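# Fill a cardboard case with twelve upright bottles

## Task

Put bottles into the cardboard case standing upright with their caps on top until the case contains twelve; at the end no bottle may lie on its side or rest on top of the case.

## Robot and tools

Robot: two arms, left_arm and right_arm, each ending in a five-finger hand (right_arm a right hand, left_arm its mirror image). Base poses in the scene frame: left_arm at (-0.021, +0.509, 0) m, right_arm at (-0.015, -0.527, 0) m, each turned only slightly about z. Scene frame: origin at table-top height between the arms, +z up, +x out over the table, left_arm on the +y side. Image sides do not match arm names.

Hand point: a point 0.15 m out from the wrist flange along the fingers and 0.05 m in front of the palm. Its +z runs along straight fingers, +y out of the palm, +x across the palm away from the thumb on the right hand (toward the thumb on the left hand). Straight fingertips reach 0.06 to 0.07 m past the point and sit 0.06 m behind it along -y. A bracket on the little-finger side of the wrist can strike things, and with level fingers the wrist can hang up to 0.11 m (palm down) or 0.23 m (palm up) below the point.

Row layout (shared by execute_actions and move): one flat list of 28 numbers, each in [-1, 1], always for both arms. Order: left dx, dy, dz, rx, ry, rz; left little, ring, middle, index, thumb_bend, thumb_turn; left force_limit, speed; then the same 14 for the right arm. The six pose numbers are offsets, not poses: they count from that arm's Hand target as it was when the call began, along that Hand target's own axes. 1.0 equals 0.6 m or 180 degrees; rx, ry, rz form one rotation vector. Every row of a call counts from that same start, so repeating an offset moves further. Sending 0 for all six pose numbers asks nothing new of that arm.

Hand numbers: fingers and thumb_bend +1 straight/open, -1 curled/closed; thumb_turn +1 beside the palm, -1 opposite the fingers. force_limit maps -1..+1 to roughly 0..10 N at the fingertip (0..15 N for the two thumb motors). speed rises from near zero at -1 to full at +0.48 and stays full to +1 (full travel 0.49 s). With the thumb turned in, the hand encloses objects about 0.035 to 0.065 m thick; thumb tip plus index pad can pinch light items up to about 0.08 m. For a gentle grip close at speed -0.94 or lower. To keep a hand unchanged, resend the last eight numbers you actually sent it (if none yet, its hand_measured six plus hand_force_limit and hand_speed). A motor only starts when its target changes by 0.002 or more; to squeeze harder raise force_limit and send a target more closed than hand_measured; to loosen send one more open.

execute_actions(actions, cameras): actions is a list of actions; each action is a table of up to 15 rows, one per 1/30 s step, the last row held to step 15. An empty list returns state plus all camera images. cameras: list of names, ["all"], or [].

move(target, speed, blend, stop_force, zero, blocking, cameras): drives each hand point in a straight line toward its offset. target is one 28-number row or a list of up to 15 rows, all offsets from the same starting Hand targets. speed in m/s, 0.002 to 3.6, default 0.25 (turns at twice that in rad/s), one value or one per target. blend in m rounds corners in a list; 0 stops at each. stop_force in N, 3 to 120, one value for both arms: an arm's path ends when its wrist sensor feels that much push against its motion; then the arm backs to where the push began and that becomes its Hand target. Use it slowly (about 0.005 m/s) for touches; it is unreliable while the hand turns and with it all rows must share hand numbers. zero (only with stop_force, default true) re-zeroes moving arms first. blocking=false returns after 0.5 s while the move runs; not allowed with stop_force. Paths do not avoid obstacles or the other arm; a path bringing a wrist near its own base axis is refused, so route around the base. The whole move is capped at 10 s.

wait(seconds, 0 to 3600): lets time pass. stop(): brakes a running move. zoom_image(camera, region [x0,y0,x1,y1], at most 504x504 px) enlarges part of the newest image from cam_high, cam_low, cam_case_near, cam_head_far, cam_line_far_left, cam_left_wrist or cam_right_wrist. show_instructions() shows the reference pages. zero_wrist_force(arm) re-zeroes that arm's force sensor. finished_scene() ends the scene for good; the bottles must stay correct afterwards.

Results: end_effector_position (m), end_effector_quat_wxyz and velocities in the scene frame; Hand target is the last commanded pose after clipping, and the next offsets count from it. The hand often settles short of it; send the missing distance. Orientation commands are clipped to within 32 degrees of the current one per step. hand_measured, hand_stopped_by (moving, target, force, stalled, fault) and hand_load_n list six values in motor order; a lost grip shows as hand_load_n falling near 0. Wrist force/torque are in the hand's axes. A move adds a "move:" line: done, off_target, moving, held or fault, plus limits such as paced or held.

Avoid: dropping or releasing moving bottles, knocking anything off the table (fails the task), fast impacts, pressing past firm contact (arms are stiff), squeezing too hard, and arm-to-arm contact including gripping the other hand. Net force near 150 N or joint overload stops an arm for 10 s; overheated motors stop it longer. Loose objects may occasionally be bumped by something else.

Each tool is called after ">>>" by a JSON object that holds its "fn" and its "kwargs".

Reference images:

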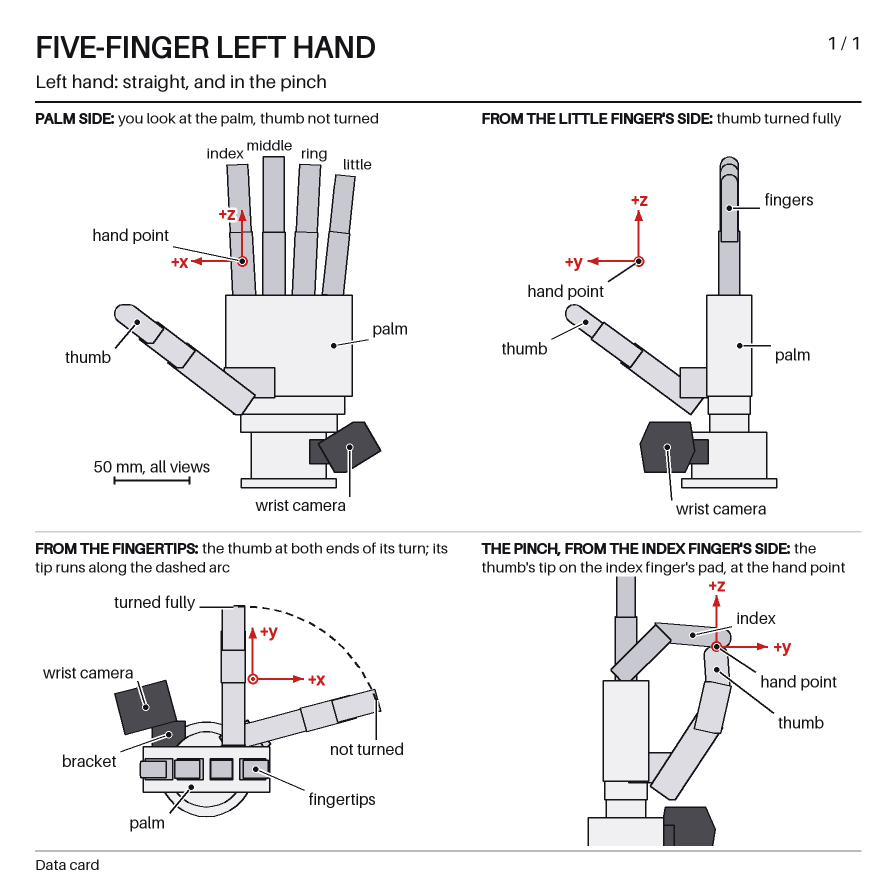

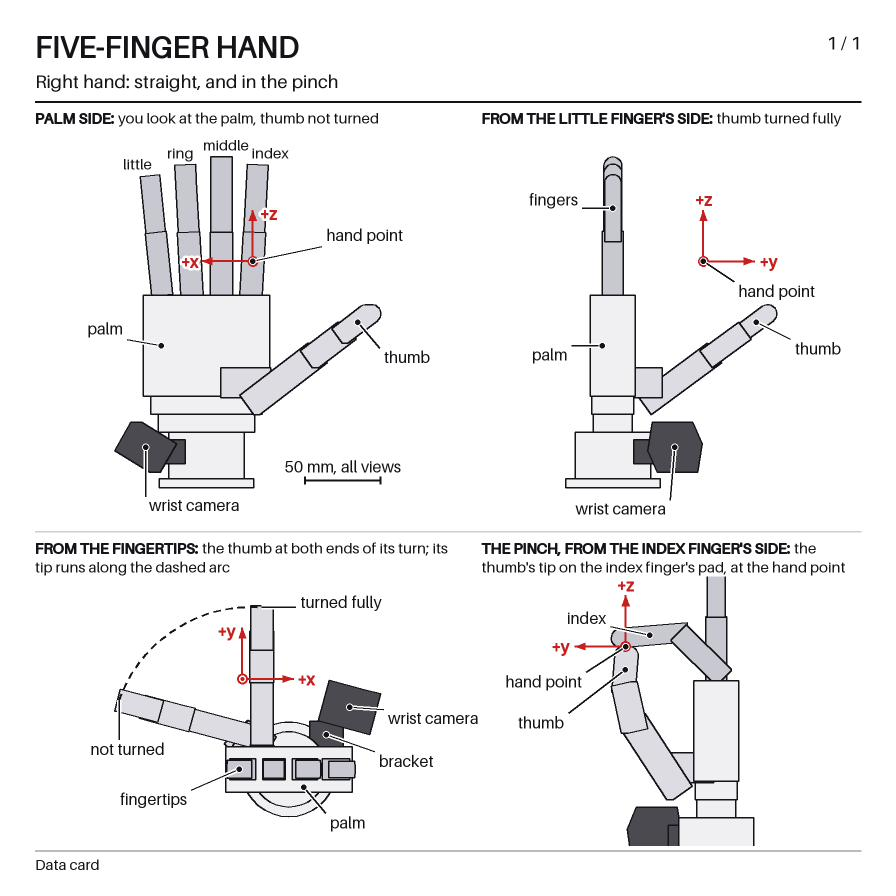

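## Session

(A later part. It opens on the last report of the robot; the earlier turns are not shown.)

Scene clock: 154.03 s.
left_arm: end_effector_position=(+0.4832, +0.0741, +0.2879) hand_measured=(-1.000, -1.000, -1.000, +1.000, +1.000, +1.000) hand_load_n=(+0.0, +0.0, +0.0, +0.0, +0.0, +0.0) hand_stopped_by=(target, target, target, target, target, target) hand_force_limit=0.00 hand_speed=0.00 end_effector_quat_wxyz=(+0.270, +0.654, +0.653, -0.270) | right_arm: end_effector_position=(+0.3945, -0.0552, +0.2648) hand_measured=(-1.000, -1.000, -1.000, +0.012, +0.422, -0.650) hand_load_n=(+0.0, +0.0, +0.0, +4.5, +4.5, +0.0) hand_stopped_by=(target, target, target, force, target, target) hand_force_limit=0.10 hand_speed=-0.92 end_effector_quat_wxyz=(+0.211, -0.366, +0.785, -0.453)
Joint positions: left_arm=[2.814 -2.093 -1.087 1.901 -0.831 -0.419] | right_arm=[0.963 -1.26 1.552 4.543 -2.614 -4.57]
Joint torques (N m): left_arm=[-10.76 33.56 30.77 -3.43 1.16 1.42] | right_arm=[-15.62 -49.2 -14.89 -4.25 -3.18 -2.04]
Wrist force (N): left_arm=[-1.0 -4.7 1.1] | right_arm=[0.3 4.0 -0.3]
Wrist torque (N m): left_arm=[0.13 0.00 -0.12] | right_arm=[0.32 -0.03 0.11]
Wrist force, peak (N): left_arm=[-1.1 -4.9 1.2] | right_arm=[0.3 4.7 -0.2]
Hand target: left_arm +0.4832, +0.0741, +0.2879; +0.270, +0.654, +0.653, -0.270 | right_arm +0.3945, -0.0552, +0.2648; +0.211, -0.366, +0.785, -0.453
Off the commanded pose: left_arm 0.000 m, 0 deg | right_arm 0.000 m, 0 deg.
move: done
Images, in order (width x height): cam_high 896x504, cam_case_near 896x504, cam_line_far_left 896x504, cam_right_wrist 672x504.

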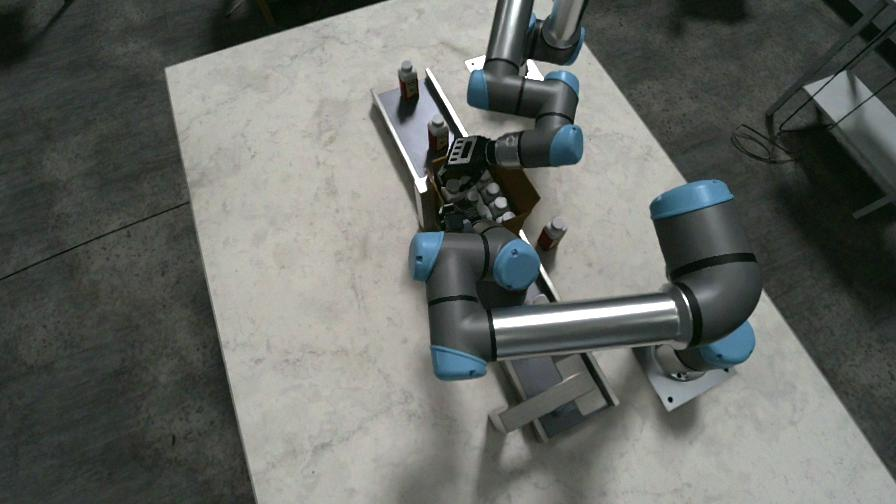

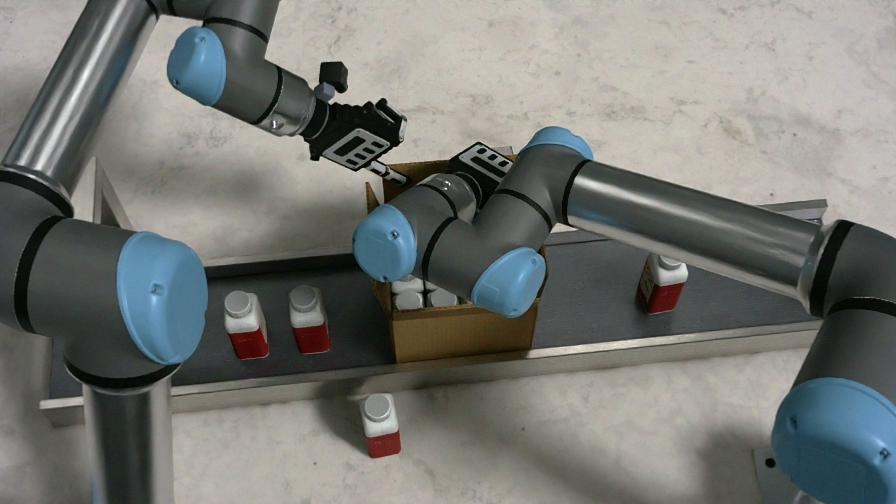

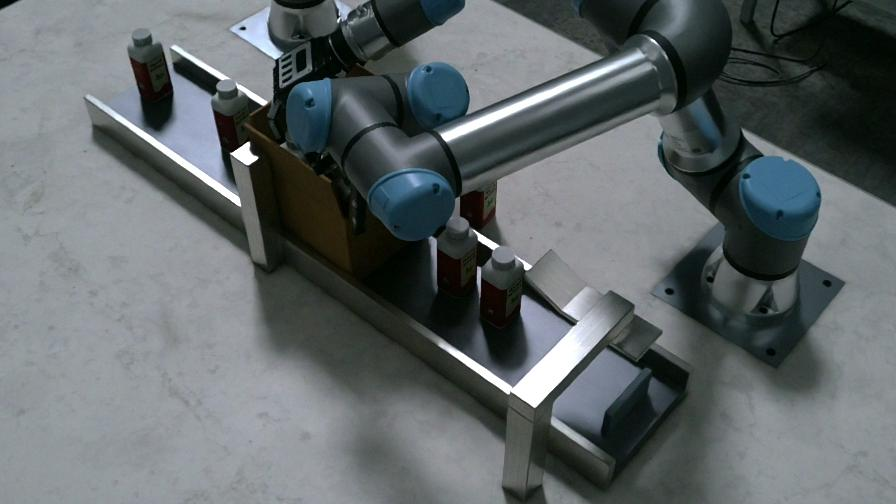

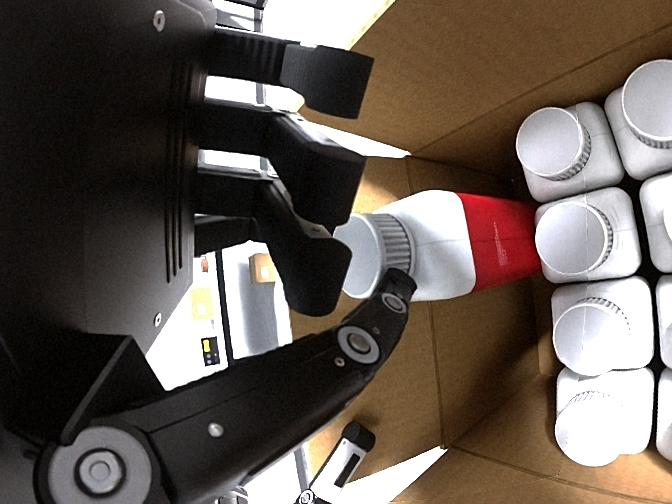

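>>> {"fn": "move", "kwargs": {"target": [0,0,0,0,0,0,-1,-1,-1,1,1,1,0,0,0,0.11547,0.06667,0,0,0,-1,-1,-1,-0.3,0.42,-0.65,0.1,-0.92], "speed": 0.03, "stop_force": 4, "cameras": ["cam_right_wrist", "cam_case_near", "cam_head_far", "cam_high", "cam_line_far_left"]}}

Scene clock: 157.40 s.
left_arm: end_effector_position=(+0.4832, +0.0741, +0.2879) hand_measured=(-1.000, -1.000, -1.000, +1.000, +1.000, +1.000) hand_load_n=(+0.0, +0.0, +0.0, +0.5, +0.0, +0.0) hand_stopped_by=(target, target, target, target, target, target) hand_force_limit=0.00 hand_speed=0.00 end_effector_quat_wxyz=(+0.270, +0.654, +0.653, -0.270) | right_arm: end_effector_position=(+0.3945, -0.0552, +0.2014) hand_measured=(-1.000, -1.000, -1.000, +0.012, +0.422, -0.650) hand_load_n=(+0.0, +0.0, +0.0, +3.0, +6.0, -0.5) hand_stopped_by=(target, target, target, force, target, target) hand_force_limit=0.10 hand_speed=-0.92 end_effector_quat_wxyz=(+0.211, -0.366, +0.785, -0.453)
Joint positions: left_arm=[2.814 -2.093 -1.087 1.901 -0.831 -0.419] | right_arm=[0.963 -1.206 1.651 4.39 -2.614 -4.57]
Joint torques (N m): left_arm=[-10.77 34.06 30.91 -3.32 1.21 1.25] | right_arm=[-13.58 -51.41 -24.95 -4.7 -3.02 -0.56]
Wrist force (N): left_arm=[0.4 -2.2 -0.3] | right_arm=[4.3 7.4 -2.9]
Wrist torque (N m): left_arm=[0.08 -0.04 -0.03] | right_arm=[0.50 -0.15 0.29]
Wrist force, peak (N): left_arm=[-1.2 -4.9 1.2] | right_arm=[5.9 4.8 -7.2]
Hand target: left_arm +0.4832, +0.0741, +0.2879; +0.270, +0.654, +0.653, -0.270 | right_arm +0.3945, -0.0552, +0.2014; +0.211, -0.366, +0.785, -0.453 (not the last commanded pose)
Off the commanded pose: left_arm 0.000 m, 0 deg | right_arm 0.017 m, 0 deg.
move: contact (right_arm)
Images, in order (width x height): cam_high 896x504, cam_case_near 896x504, cam_head_far 896x504, cam_line_far_left 896x504, cam_right_wrist 672x504.

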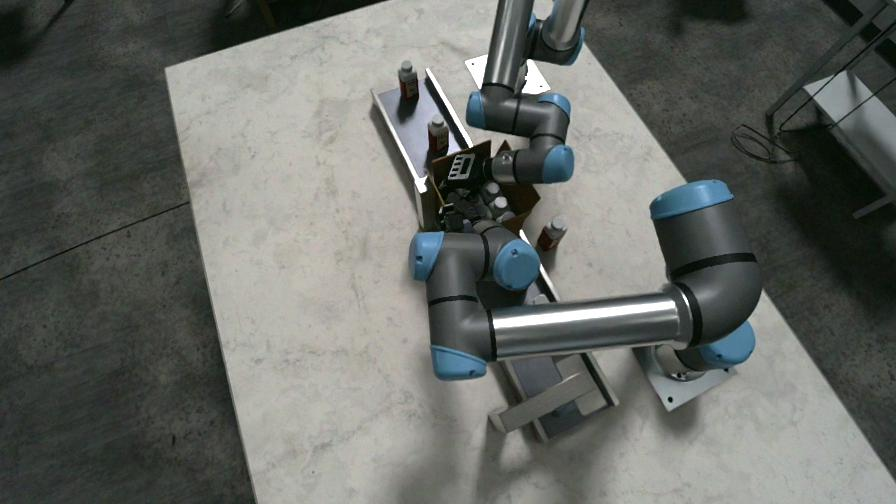

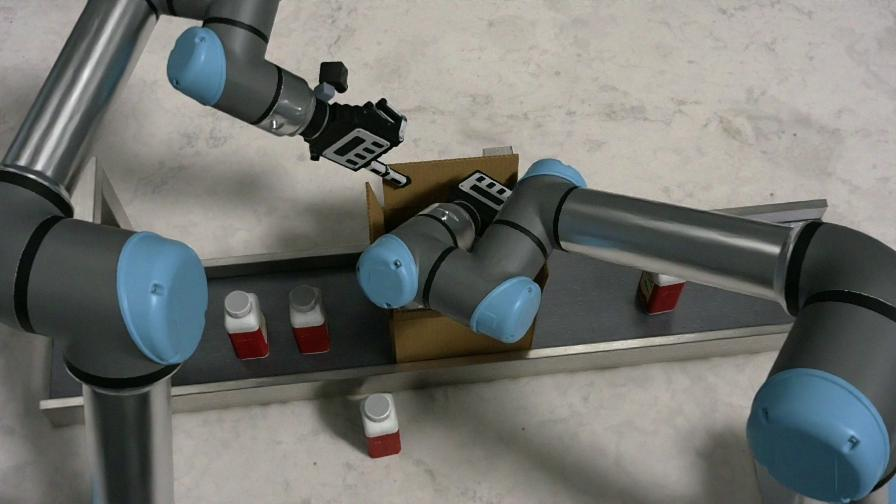

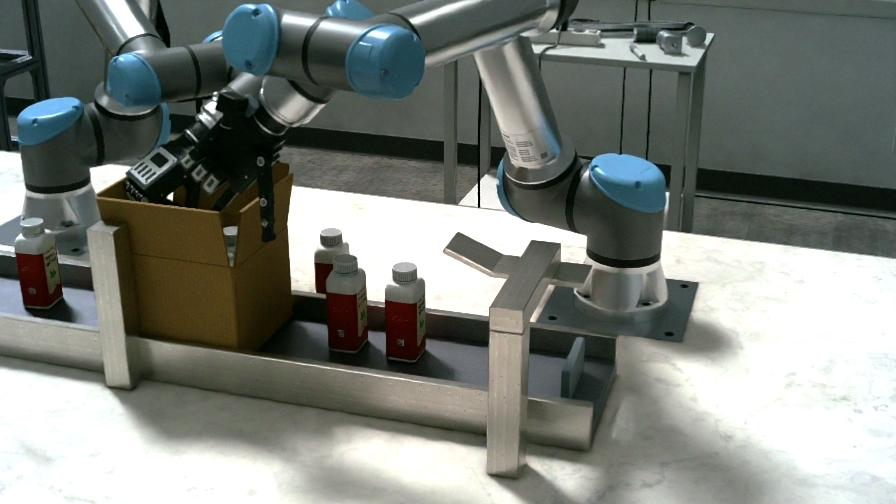

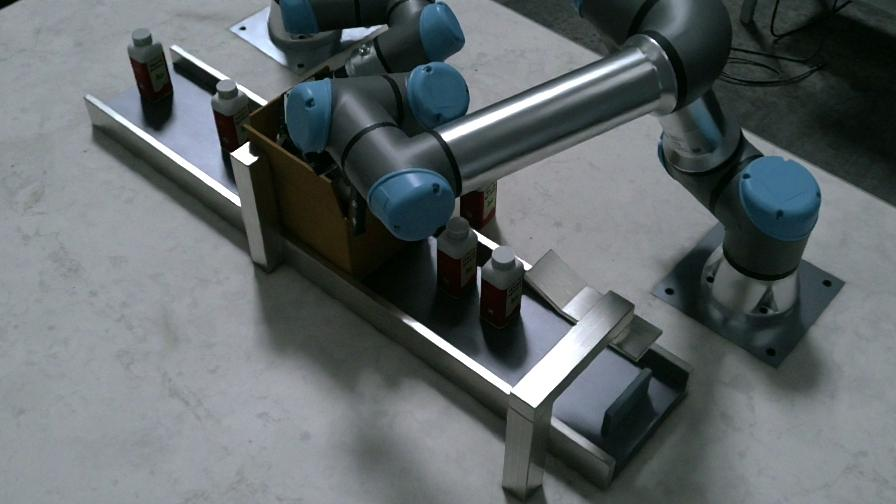

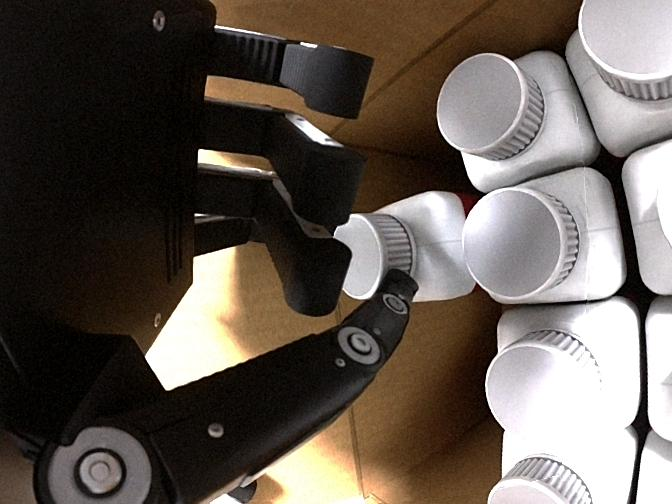

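>>> {"fn": "move", "kwargs": {"target": [0,0,0,0,0,0,-1,-1,-1,1,1,1,0,0,0.00322,0.00192,-0.00332,0,0,0,-1,-1,-1,-0.3,0.42,-0.65,0.1,-0.92], "speed": 0.02, "cameras": ["cam_right_wrist"]}}

Scene clock: 158.57 s.
left_arm: end_effector_position=(+0.4832, +0.0741, +0.2879) hand_measured=(-1.000, -1.000, -1.000, +1.000, +1.000, +1.000) hand_load_n=(+0.0, +0.0, +0.0, +0.5, +0.0, +0.0) hand_stopped_by=(target, target, target, target, target, target) hand_force_limit=0.00 hand_speed=0.00 end_effector_quat_wxyz=(+0.270, +0.654, +0.653, -0.270) | right_arm: end_effector_position=(+0.3914, -0.0552, +0.2014) hand_measured=(-1.000, -1.000, -1.000, +0.012, +0.422, -0.650) hand_load_n=(+0.0, +0.0, +0.0, +4.5, +4.5, +0.0) hand_stopped_by=(target, target, target, force, target, target) hand_force_limit=0.10 hand_speed=-0.92 end_effector_quat_wxyz=(+0.211, -0.366, +0.785, -0.453)
Joint positions: left_arm=[2.814 -2.093 -1.087 1.901 -0.831 -0.419] | right_arm=[0.967 -1.209 1.654 4.398 -2.613 -4.562]
Joint torques (N m): left_arm=[-10.65 33.56 30.58 -3.3 1.18 1.28] | right_arm=[-7.63 -27.71 -29.93 -3.77 -0.51 -2.31]
Wrist force (N): left_arm=[0.2 -5.7 -0.3] | right_arm=[-0.3 3.3 -0.3]
Wrist torque (N m): left_arm=[-0.04 -0.05 -0.02] | right_arm=[0.24 0.06 0.07]
Wrist force, peak (N): left_arm=[0.0 -6.0 -0.6] | right_arm=[4.4 7.4 -3.2]
Hand target: left_arm +0.4832, +0.0741, +0.2879; +0.270, +0.654, +0.653, -0.270 | right_arm +0.3915, -0.0552, +0.2014; +0.211, -0.366, +0.785, -0.453
Off the commanded pose: left_arm 0.000 m, 0 deg | right_arm 0.000 m, 0 deg.
move: done

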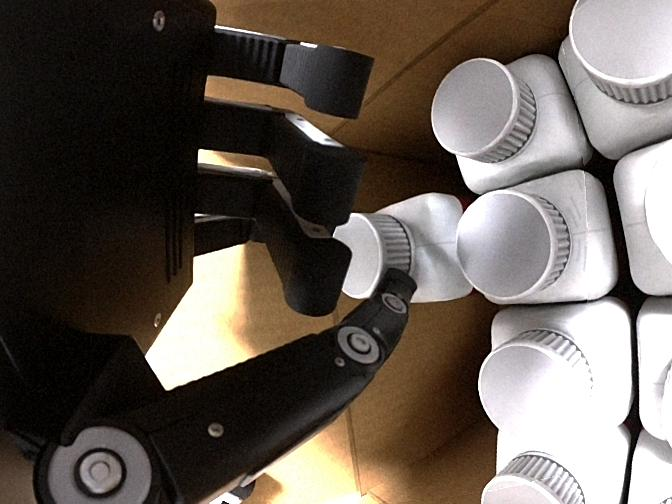

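>>> {"fn": "move", "kwargs": {"target": [0,0,0,0,0,0,-1,-1,-1,1,1,1,0,0,0,0.02887,0.01667,0,0,0,-1,-1,-1,-0.3,0.42,-0.65,0.1,-0.92], "speed": 0.02, "stop_force": 3}}

Scene clock: 160.57 s.
left_arm: end_effector_position=(+0.4832, +0.0741, +0.2879) hand_measured=(-1.000, -1.000, -1.000, +1.000, +1.000, +1.000) hand_load_n=(+0.0, +0.0, +0.0, +0.0, +0.0, +0.0) hand_stopped_by=(target, target, target, target, target, target) hand_force_limit=0.00 hand_speed=0.00 end_effector_quat_wxyz=(+0.270, +0.654, +0.653, -0.270) | right_arm: end_effector_position=(+0.3915, -0.0552, +0.1864) hand_measured=(-1.000, -1.000, -1.000, +0.012, +0.422, -0.650) hand_load_n=(+0.0, +0.0, +0.0, +3.5, +5.5, +0.0) hand_stopped_by=(target, target, target, force, target, target) hand_force_limit=0.10 hand_speed=-0.92 end_effector_quat_wxyz=(+0.211, -0.366, +0.785, -0.453)
Joint positions: left_arm=[2.814 -2.093 -1.087 1.901 -0.831 -0.419] | right_arm=[0.967 -1.193 1.673 4.362 -2.613 -4.562]
Joint torques (N m): left_arm=[-10.8 33.57 30.91 -2.68 1.21 1.16] | right_arm=[-13.29 -51.63 -33.14 -4.24 -3.83 1.63]
Wrist force (N): left_arm=[0.5 -3.7 -0.3] | right_arm=[3.4 6.3 -2.2]
Wrist torque (N m): left_arm=[0.08 -0.06 -0.02] | right_arm=[0.43 -0.12 0.29]
Wrist force, peak (N): left_arm=[0.3 -5.9 -0.6] | right_arm=[3.5 6.7 -3.3]
Hand target: left_arm +0.4832, +0.0741, +0.2879; +0.270, +0.654, +0.653, -0.270 | right_arm +0.3915, -0.0552, +0.1864; +0.211, -0.366, +0.785, -0.453 (not the last commanded pose)
Off the commanded pose: left_arm 0.000 m, 0 deg | right_arm 0.005 m, 0 deg.
move: contact (right_arm)

>>> {"fn": "move", "kwargs": {"target": [0,0,0,0,0,0,-1,-1,-1,1,1,1,0,0,0.00429,0.00255,-0.00442,0,0,0,-1,-1,-1,-0.3,0.42,-0.65,0.1,-0.92], "speed": 0.02, "cameras": ["cam_right_wrist"]}}

Scene clock: 162.50 s.
left_arm: end_effector_position=(+0.4832, +0.0741, +0.2879) hand_measured=(-1.000, -1.000, -1.000, +1.000, +1.000, +1.000) hand_load_n=(+0.0, +0.0, +0.0, +0.5, +0.0, +0.0) hand_stopped_by=(target, target, target, target, target, target) hand_force_limit=0.00 hand_speed=0.00 end_effector_quat_wxyz=(+0.270, +0.654, +0.653, -0.270) | right_arm: end_effector_position=(+0.3874, -0.0552, +0.1865) hand_measured=(-1.000, -1.000, -1.000, +0.012, +0.422, -0.650) hand_load_n=(+0.0, +0.0, +0.0, +4.5, +5.0, +0.0) hand_stopped_by=(target, target, target, force, target, target) hand_force_limit=0.10 hand_speed=-0.92 end_effector_quat_wxyz=(+0.211, -0.366, +0.785, -0.453)
Joint positions: left_arm=[2.814 -2.093 -1.087 1.901 -0.831 -0.419] | right_arm=[0.972 -1.197 1.677 4.372 -2.612 -4.551]
Joint torques (N m): left_arm=[-10.82 33.59 30.39 -2.02 1.15 1.08] | right_arm=[-7.68 -28.61 -25.69 -4.28 -0.63 -2.09]
Wrist force (N): left_arm=[0.2 -5.8 -0.4] | right_arm=[-0.7 3.1 0.2]
Wrist torque (N m): left_arm=[-0.05 -0.04 -0.02] | right_arm=[0.22 0.07 0.05]
Wrist force, peak (N): left_arm=[0.3 -5.9 -0.4] | right_arm=[3.3 7.1 -2.4]
Hand target: left_arm +0.4832, +0.0741, +0.2879; +0.270, +0.654, +0.653, -0.270 | right_arm +0.3875, -0.0552, +0.1864; +0.211, -0.366, +0.785, -0.453
Off the commanded pose: left_arm 0.000 m, 0 deg | right_arm 0.000 m, 0 deg.
move: done

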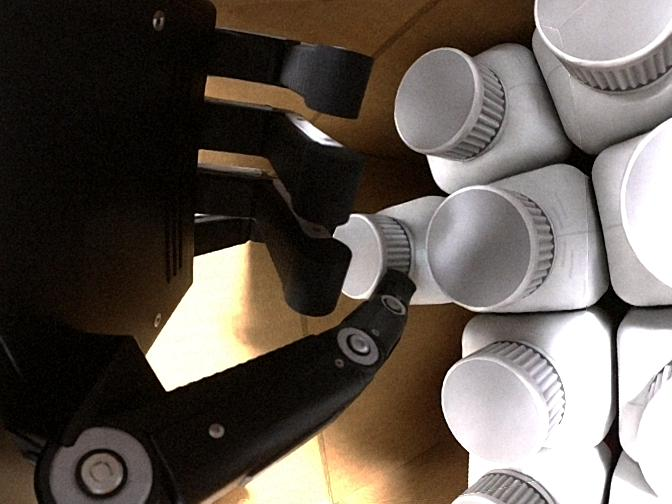

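>>> {"fn": "move", "kwargs": {"target": [0,0,0,0,0,0,-1,-1,-1,1,1,1,0,0,0,0.02021,0.01167,0,0,0,-1,-1,-1,-0.3,0.42,-0.65,0.1,-0.92], "speed": 0.01, "stop_force": 3, "cameras": ["cam_right_wrist"]}}

Scene clock: 164.07 s.
left_arm: end_effector_position=(+0.4832, +0.0741, +0.2879) hand_measured=(-1.000, -1.000, -1.000, +1.000, +1.000, +1.000) hand_load_n=(+0.0, +0.0, +0.0, +0.0, +0.0, +0.0) hand_stopped_by=(target, target, target, target, target, target) hand_force_limit=0.00 hand_speed=0.00 end_effector_quat_wxyz=(+0.270, +0.654, +0.653, -0.270) | right_arm: end_effector_position=(+0.3875, -0.0552, +0.1842) hand_measured=(-1.000, -1.000, -1.000, +0.012, +0.422, -0.650) hand_load_n=(+0.0, +0.0, +0.0, +4.5, +4.5, +0.0) hand_stopped_by=(target, target, target, force, target, target) hand_force_limit=0.10 hand_speed=-0.92 end_effector_quat_wxyz=(+0.211, -0.366, +0.785, -0.453)
Joint positions: left_arm=[2.814 -2.093 -1.087 1.901 -0.831 -0.419] | right_arm=[0.972 -1.195 1.68 4.367 -2.612 -4.551]
Joint torques (N m): left_arm=[-10.52 33.58 30.76 -1.61 0.97 1.08] | right_arm=[-12.37 -49.1 -29.54 -2.32 -1.87 -1.3]
Wrist force (N): left_arm=[0.0 -5.9 -0.4] | right_arm=[-1.0 0.7 -1.0]
Wrist torque (N m): left_arm=[-0.07 -0.02 -0.02] | right_arm=[0.18 0.07 0.06]
Wrist force, peak (N): left_arm=[0.2 -6.1 -0.5] | right_arm=[-1.3 -2.8 -2.2]
Hand target: left_arm +0.4832, +0.0741, +0.2879; +0.270, +0.654, +0.653, -0.270 | right_arm +0.3875, -0.0552, +0.1842; +0.211, -0.366, +0.785, -0.453 (not the last commanded pose)
Off the commanded pose: left_arm 0.000 m, 0 deg | right_arm 0.012 m, 0 deg.
move: contact (right_arm)

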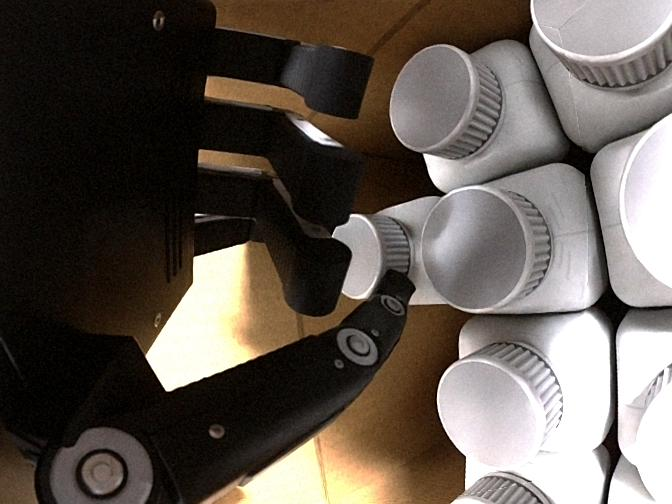

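>>> {"fn": "move", "kwargs": {"target": [0,0,0,0,0,0,-1,-1,-1,1,1,1,0,0,0,0,0,0,0,0,-1,-1,-1,0.08,0.5,-0.65,0.1,-0.8], "speed": 0.02, "cameras": ["cam_right_wrist", "cam_high", "cam_case_near"]}}

Scene clock: 165.50 s.
left_arm: end_effector_position=(+0.4832, +0.0741, +0.2879) hand_measured=(-1.000, -1.000, -1.000, +1.000, +1.000, +1.000) hand_load_n=(+0.0, +0.0, +0.0, +0.0, +0.0, +0.0) hand_stopped_by=(target, target, target, target, target, target) hand_force_limit=0.00 hand_speed=0.00 end_effector_quat_wxyz=(+0.270, +0.654, +0.653, -0.270) | right_arm: end_effector_position=(+0.3875, -0.0552, +0.1842) hand_measured=(-1.000, -1.000, -1.000, +0.080, +0.500, -0.650) hand_load_n=(+0.0, +0.0, +0.0, +0.0, +0.0, +0.0) hand_stopped_by=(target, target, target, target, target, target) hand_force_limit=0.10 hand_speed=-0.80 end_effector_quat_wxyz=(+0.211, -0.366, +0.785, -0.453)
Joint positions: left_arm=[2.814 -2.093 -1.087 1.901 -0.831 -0.419] | right_arm=[0.972 -1.195 1.68 4.367 -2.612 -4.551]
Joint torques (N m): left_arm=[-10.91 33.27 30.55 -1.16 1.08 1.08] | right_arm=[-10.31 -48.59 -28.11 -3.03 -1.75 -1.15]
Wrist force (N): left_arm=[0.1 -5.7 -0.4] | right_arm=[-0.1 0.6 -1.5]
Wrist torque (N m): left_arm=[-0.03 -0.03 -0.03] | right_arm=[0.16 0.02 0.08]
Wrist force, peak (N): left_arm=[0.2 -6.1 -0.5] | right_arm=[-0.1 0.8 -1.8]
Hand target: left_arm +0.4832, +0.0741, +0.2879; +0.270, +0.654, +0.653, -0.270 | right_arm +0.3875, -0.0552, +0.1842; +0.211, -0.366, +0.785, -0.453
Off the commanded pose: left_arm 0.000 m, 0 deg | right_arm 0.000 m, 0 deg.
move: done
Images, in order (width x height): cam_high 896x504, cam_case_near 896x504, cam_right_wrist 672x504.

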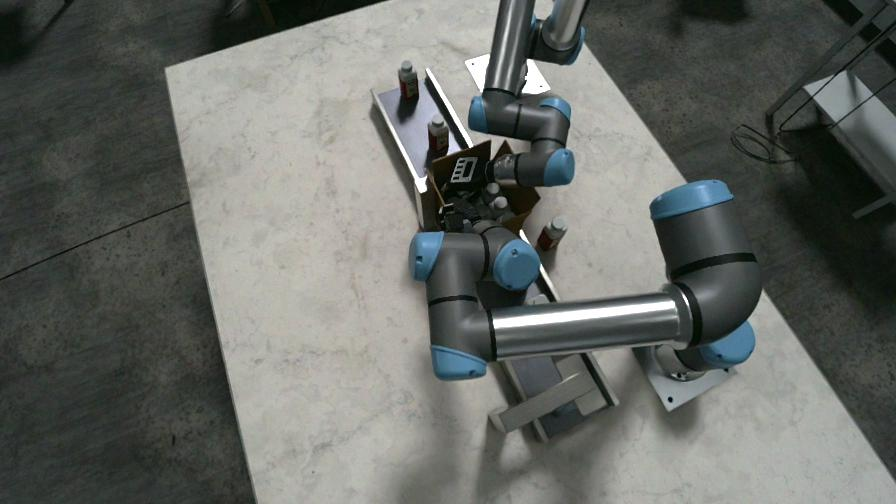

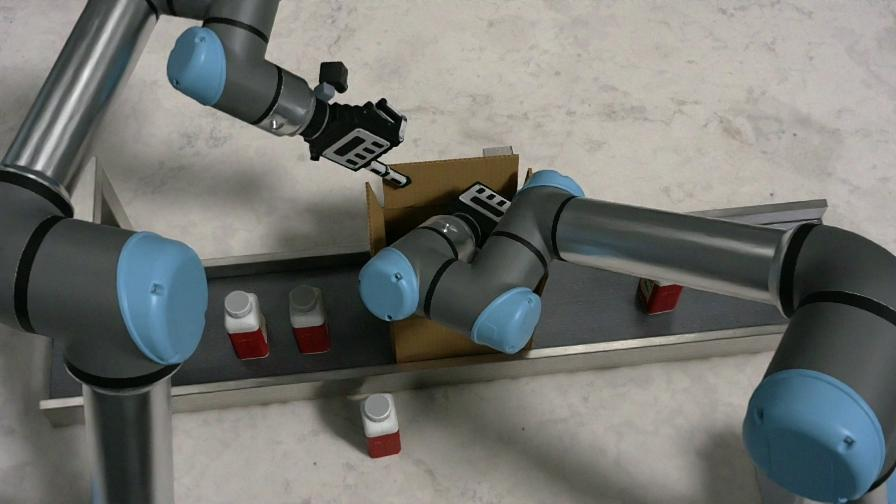

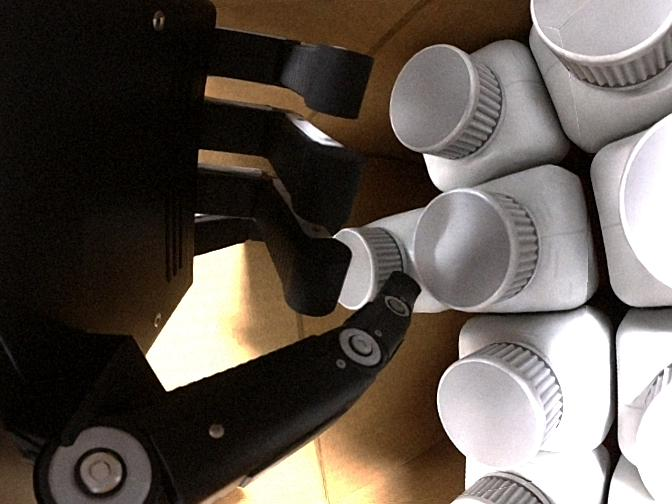

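>>> {"fn": "move", "kwargs": {"target": [0,0,0,0,0,0,-1,-1,-1,1,1,1,0,0,0,-0.02887,-0.01667,0,0,0,-1,-1,-1,0.08,0.5,-0.65,0.1,-0.8], "speed": 0.02, "cameras": ["cam_right_wrist"]}}

Scene clock: 167.47 s.
left_arm: end_effector_position=(+0.4832, +0.0741, +0.2879) hand_measured=(-1.000, -1.000, -1.000, +1.000, +1.000, +1.000) hand_load_n=(+0.0, +0.0, +0.0, +0.0, +0.0, +0.0) hand_stopped_by=(target, target, target, target, target, target) hand_force_limit=0.00 hand_speed=0.00 end_effector_quat_wxyz=(+0.270, +0.654, +0.653, -0.270) | right_arm: end_effector_position=(+0.3875, -0.0551, +0.2044) hand_measured=(-1.000, -1.000, -1.000, +0.080, +0.500, -0.650) hand_load_n=(+0.0, +0.0, +0.0, +0.0, +0.0, +0.0) hand_stopped_by=(target, target, target, target, target, target) hand_force_limit=0.10 hand_speed=-0.80 end_effector_quat_wxyz=(+0.211, -0.366, +0.785, -0.453)
Joint positions: left_arm=[2.814 -2.093 -1.087 1.901 -0.831 -0.419] | right_arm=[0.972 -1.216 1.653 4.415 -2.612 -4.551]
Joint torques (N m): left_arm=[-10.59 33.28 30.66 -0.52 1.02 0.93] | right_arm=[-8.59 -29.32 -13.55 -3.4 -1.82 0.15]
Wrist force (N): left_arm=[0.2 -5.9 -0.3] | right_arm=[0.0 0.6 -1.6]
Wrist torque (N m): left_arm=[-0.07 -0.05 -0.02] | right_arm=[0.16 0.01 0.09]
Wrist force, peak (N): left_arm=[0.3 -6.1 -0.5] | right_arm=[-0.2 0.6 -2.0]
Hand target: left_arm +0.4832, +0.0741, +0.2879; +0.270, +0.654, +0.653, -0.270 | right_arm +0.3875, -0.0552, +0.2042; +0.211, -0.366, +0.785, -0.453
Off the commanded pose: left_arm 0.000 m, 0 deg | right_arm 0.000 m, 0 deg.
move: done

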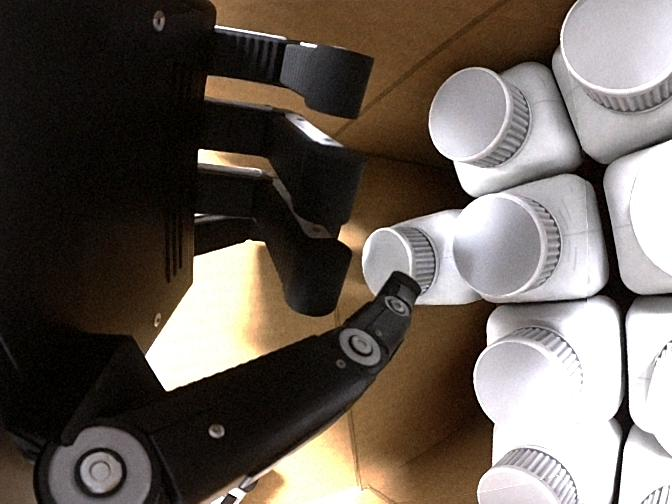

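>>> {"fn": "move", "kwargs": {"target": [0,0,0,0,0,0,-1,-1,-1,1,1,1,0,0,0,-0.1732,-0.1,0,0,0,-1,-1,-1,0.34,0.55,-0.65,0.1,-0.4], "speed": 0.12, "cameras": ["cam_right_wrist", "cam_case_near"]}}

Scene clock: 169.03 s.
left_arm: end_effector_position=(+0.4832, +0.0741, +0.2879) hand_measured=(-1.000, -1.000, -1.000, +1.000, +1.000, +1.000) hand_load_n=(+0.0, +0.0, +0.0, +0.5, -0.5, +0.0) hand_stopped_by=(target, target, target, target, target, target) hand_force_limit=0.00 hand_speed=0.00 end_effector_quat_wxyz=(+0.270, +0.654, +0.653, -0.270) | right_arm: end_effector_position=(+0.3875, -0.0552, +0.3242) hand_measured=(-1.000, -1.000, -1.000, +0.340, +0.550, -0.650) hand_load_n=(+0.0, +0.0, +0.0, +0.0, +0.0, +0.0) hand_stopped_by=(target, target, target, target, target, target) hand_force_limit=0.10 hand_speed=-0.40 end_effector_quat_wxyz=(+0.211, -0.366, +0.785, -0.453)
Joint positions: left_arm=[2.814 -2.093 -1.087 1.901 -0.831 -0.419] | right_arm=[0.972 -1.297 1.442 4.707 -2.612 -4.551]
Joint torques (N m): left_arm=[-10.86 33.59 30.54 -0.09 0.97 0.84] | right_arm=[-0.56 -23.34 -26.16 -1.42 -2.25 -0.56]
Wrist force (N): left_arm=[0.1 -5.7 -0.5] | right_arm=[-0.3 0.7 -1.6]
Wrist torque (N m): left_arm=[-0.02 -0.03 -0.04] | right_arm=[0.15 0.06 0.02]
Wrist force, peak (N): left_arm=[0.0 -6.1 -0.2] | right_arm=[3.3 5.2 -3.8]
Hand target: left_arm +0.4832, +0.0741, +0.2879; +0.270, +0.654, +0.653, -0.270 | right_arm +0.3875, -0.0552, +0.3242; +0.211, -0.366, +0.785, -0.453
Off the commanded pose: left_arm 0.000 m, 0 deg | right_arm 0.000 m, 0 deg.
move: done
Images, in order (width x height): cam_case_near 896x504, cam_right_wrist 672x504.

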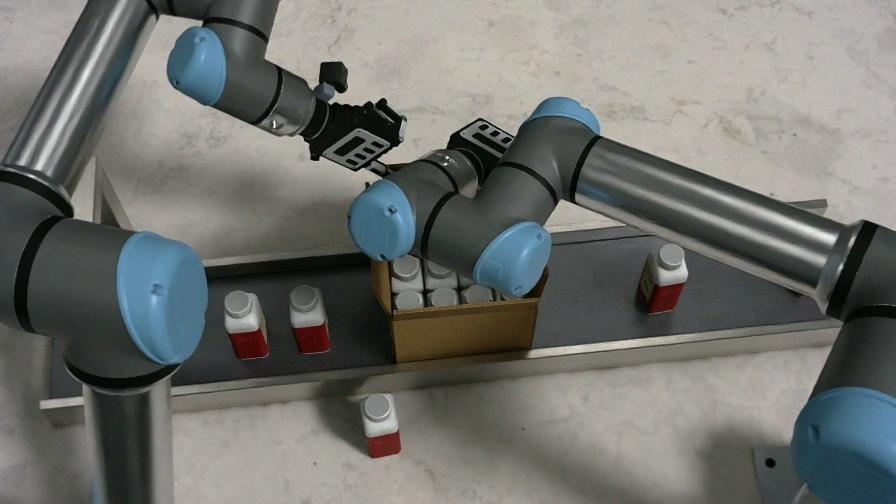

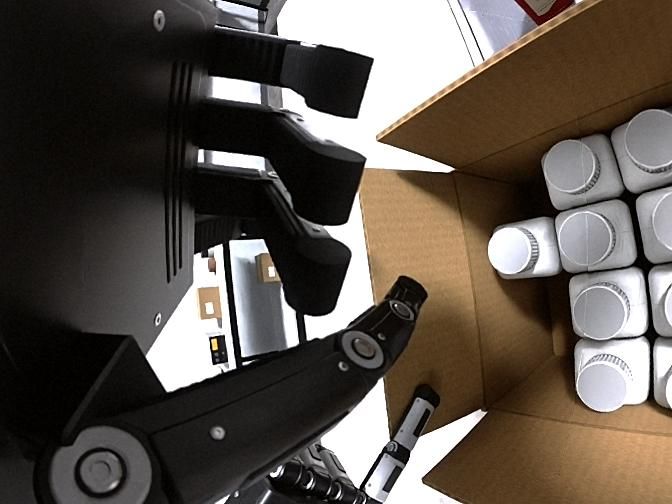

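>>> {"fn": "move", "kwargs": {"target": [0,0,0,0,0,0,-1,-1,-1,1,1,1,0,0,0.3996,-0.10265,0.17777,0,0,0,-1,-1,-1,0.34,0.55,-0.65,0.1,-0.4], "speed": 0.25, "cameras": ["cam_right_wrist", "cam_case_near", "cam_head_far", "cam_line_far_left", "cam_high"]}}

>>> {"fn": "zoom_image", "kwargs": {"camera": "cam_case_near", "region": [350, 130, 720, 380]}}

Scene clock: 171.00 s.
left_arm: end_effector_position=(+0.4832, +0.0741, +0.2879) hand_measured=(-1.000, -1.000, -1.000, +1.000, +1.000, +1.000) hand_load_n=(+0.0, +0.0, +0.0, +0.0, +0.0, +0.0) hand_stopped_by=(target, target, target, target, target, target) hand_force_limit=0.00 hand_speed=0.00 end_effector_quat_wxyz=(+0.270, +0.654, +0.653, -0.270) | right_arm: end_effector_position=(+0.3277, -0.3179, +0.3242) hand_measured=(-1.000, -1.000, -1.000, +0.340, +0.550, -0.650) hand_load_n=(+0.0, +0.0, +0.0, +0.0, +0.0, +0.0) hand_stopped_by=(target, target, target, target, target, target) hand_force_limit=0.10 hand_speed=-0.40 end_effector_quat_wxyz=(+0.211, -0.366, +0.785, -0.453)
Joint positions: left_arm=[2.814 -2.093 -1.087 1.901 -0.831 -0.419] | right_arm=[0.671 -1.92 2.167 4.104 -2.578 -5.132]
Joint torques (N m): left_arm=[-10.94 33.28 30.32 0.58 0.99 0.84] | right_arm=[-7.14 -20.44 -13.07 -4.01 -1.8 -2.06]
Wrist force (N): left_arm=[0.0 -5.6 -0.5] | right_arm=[0.0 0.3 -1.2]
Wrist torque (N m): left_arm=[-0.01 -0.02 -0.03] | right_arm=[0.08 0.00 0.05]
Wrist force, peak (N): left_arm=[0.1 -6.1 -0.5] | right_arm=[-2.1 0.7 -2.3]
Hand target: left_arm +0.4832, +0.0741, +0.2879; +0.270, +0.654, +0.653, -0.270 | right_arm +0.3276, -0.3180, +0.3242; +0.211, -0.366, +0.785, -0.453
Off the commanded pose: left_arm 0.000 m, 0 deg | right_arm 0.000 m, 0 deg.
move: done
Images, in order (width x height): cam_high 896x504, cam_case_near 896x504, cam_head_far 896x504, cam_line_far_left 896x504, cam_right_wrist 672x504.

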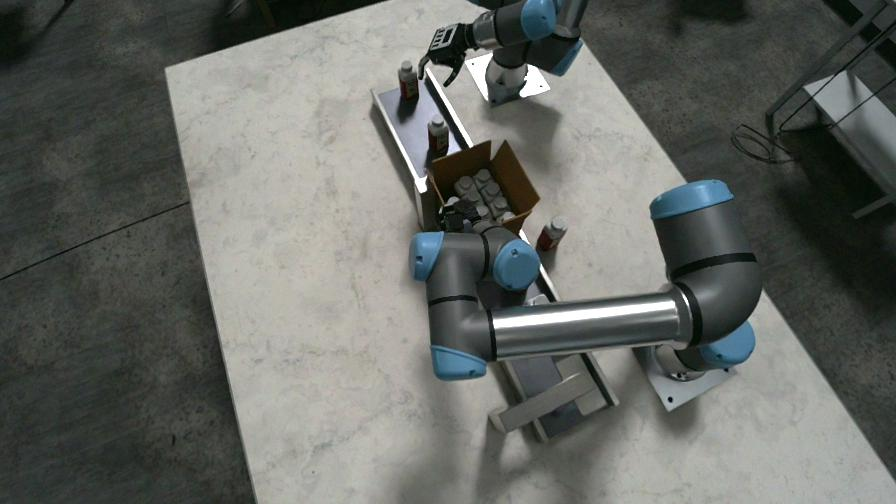

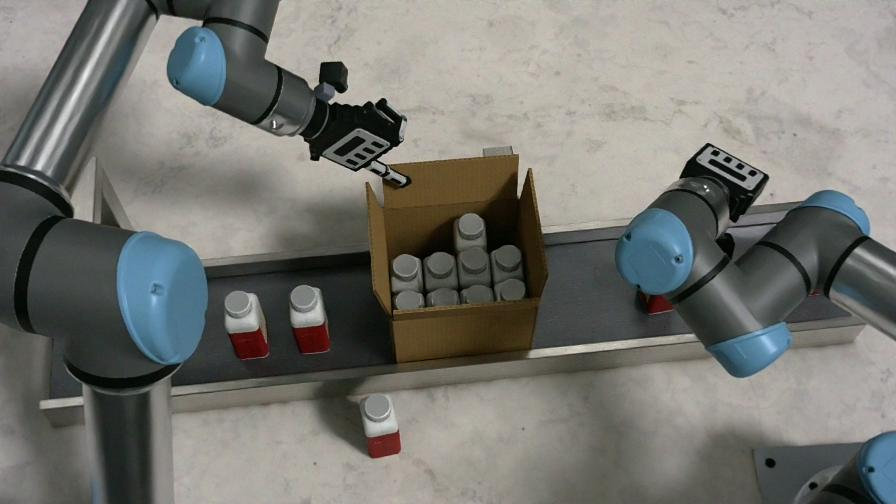

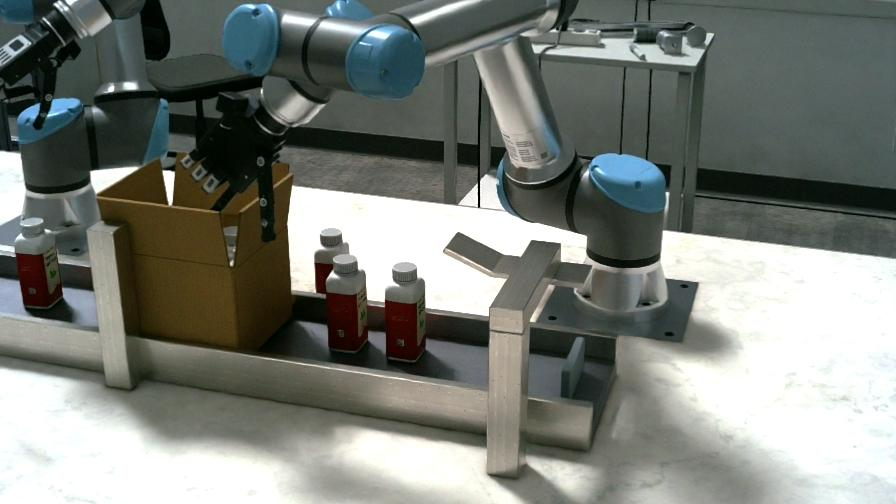

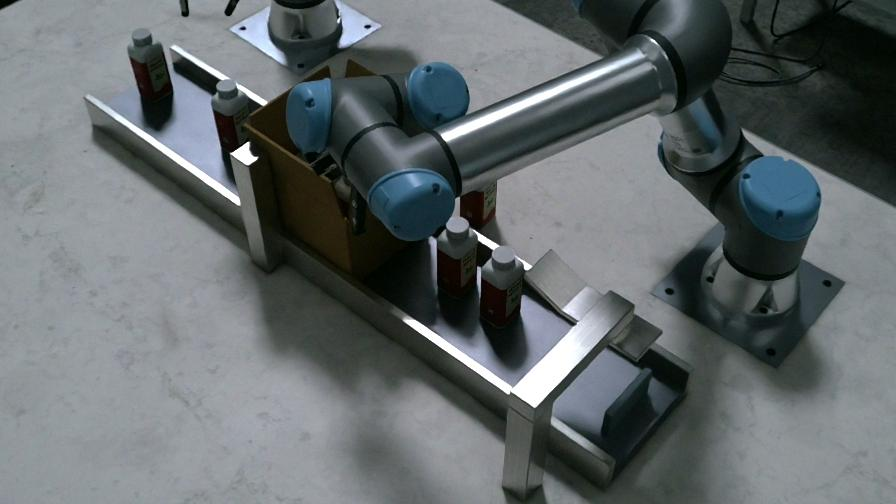

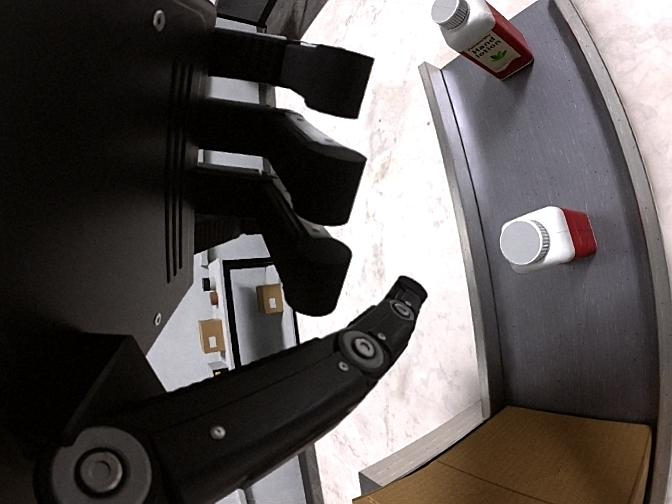

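Scaled by 1.362 from the camera's image (finer frame: 1280x720).

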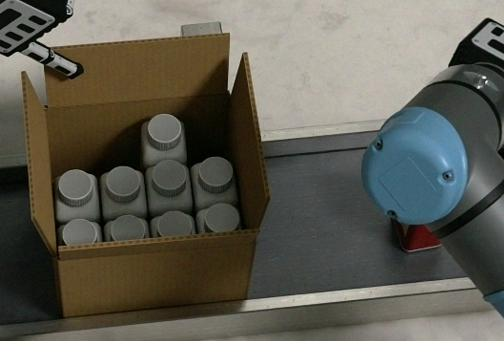

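>>> {"fn": "zoom_image", "kwargs": {"camera": "cam_case_near", "region": [360, 140, 560, 370]}}

Scaled by 2.191 from the camera's image (finer frame: 1280x720).

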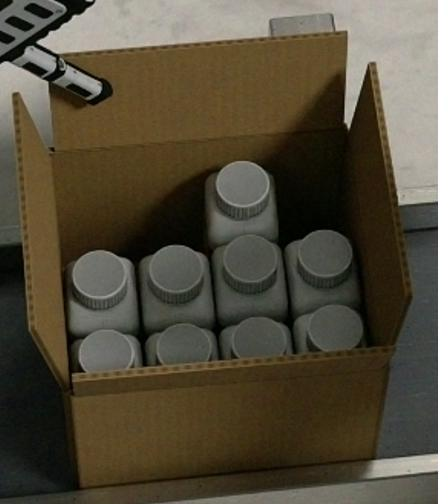

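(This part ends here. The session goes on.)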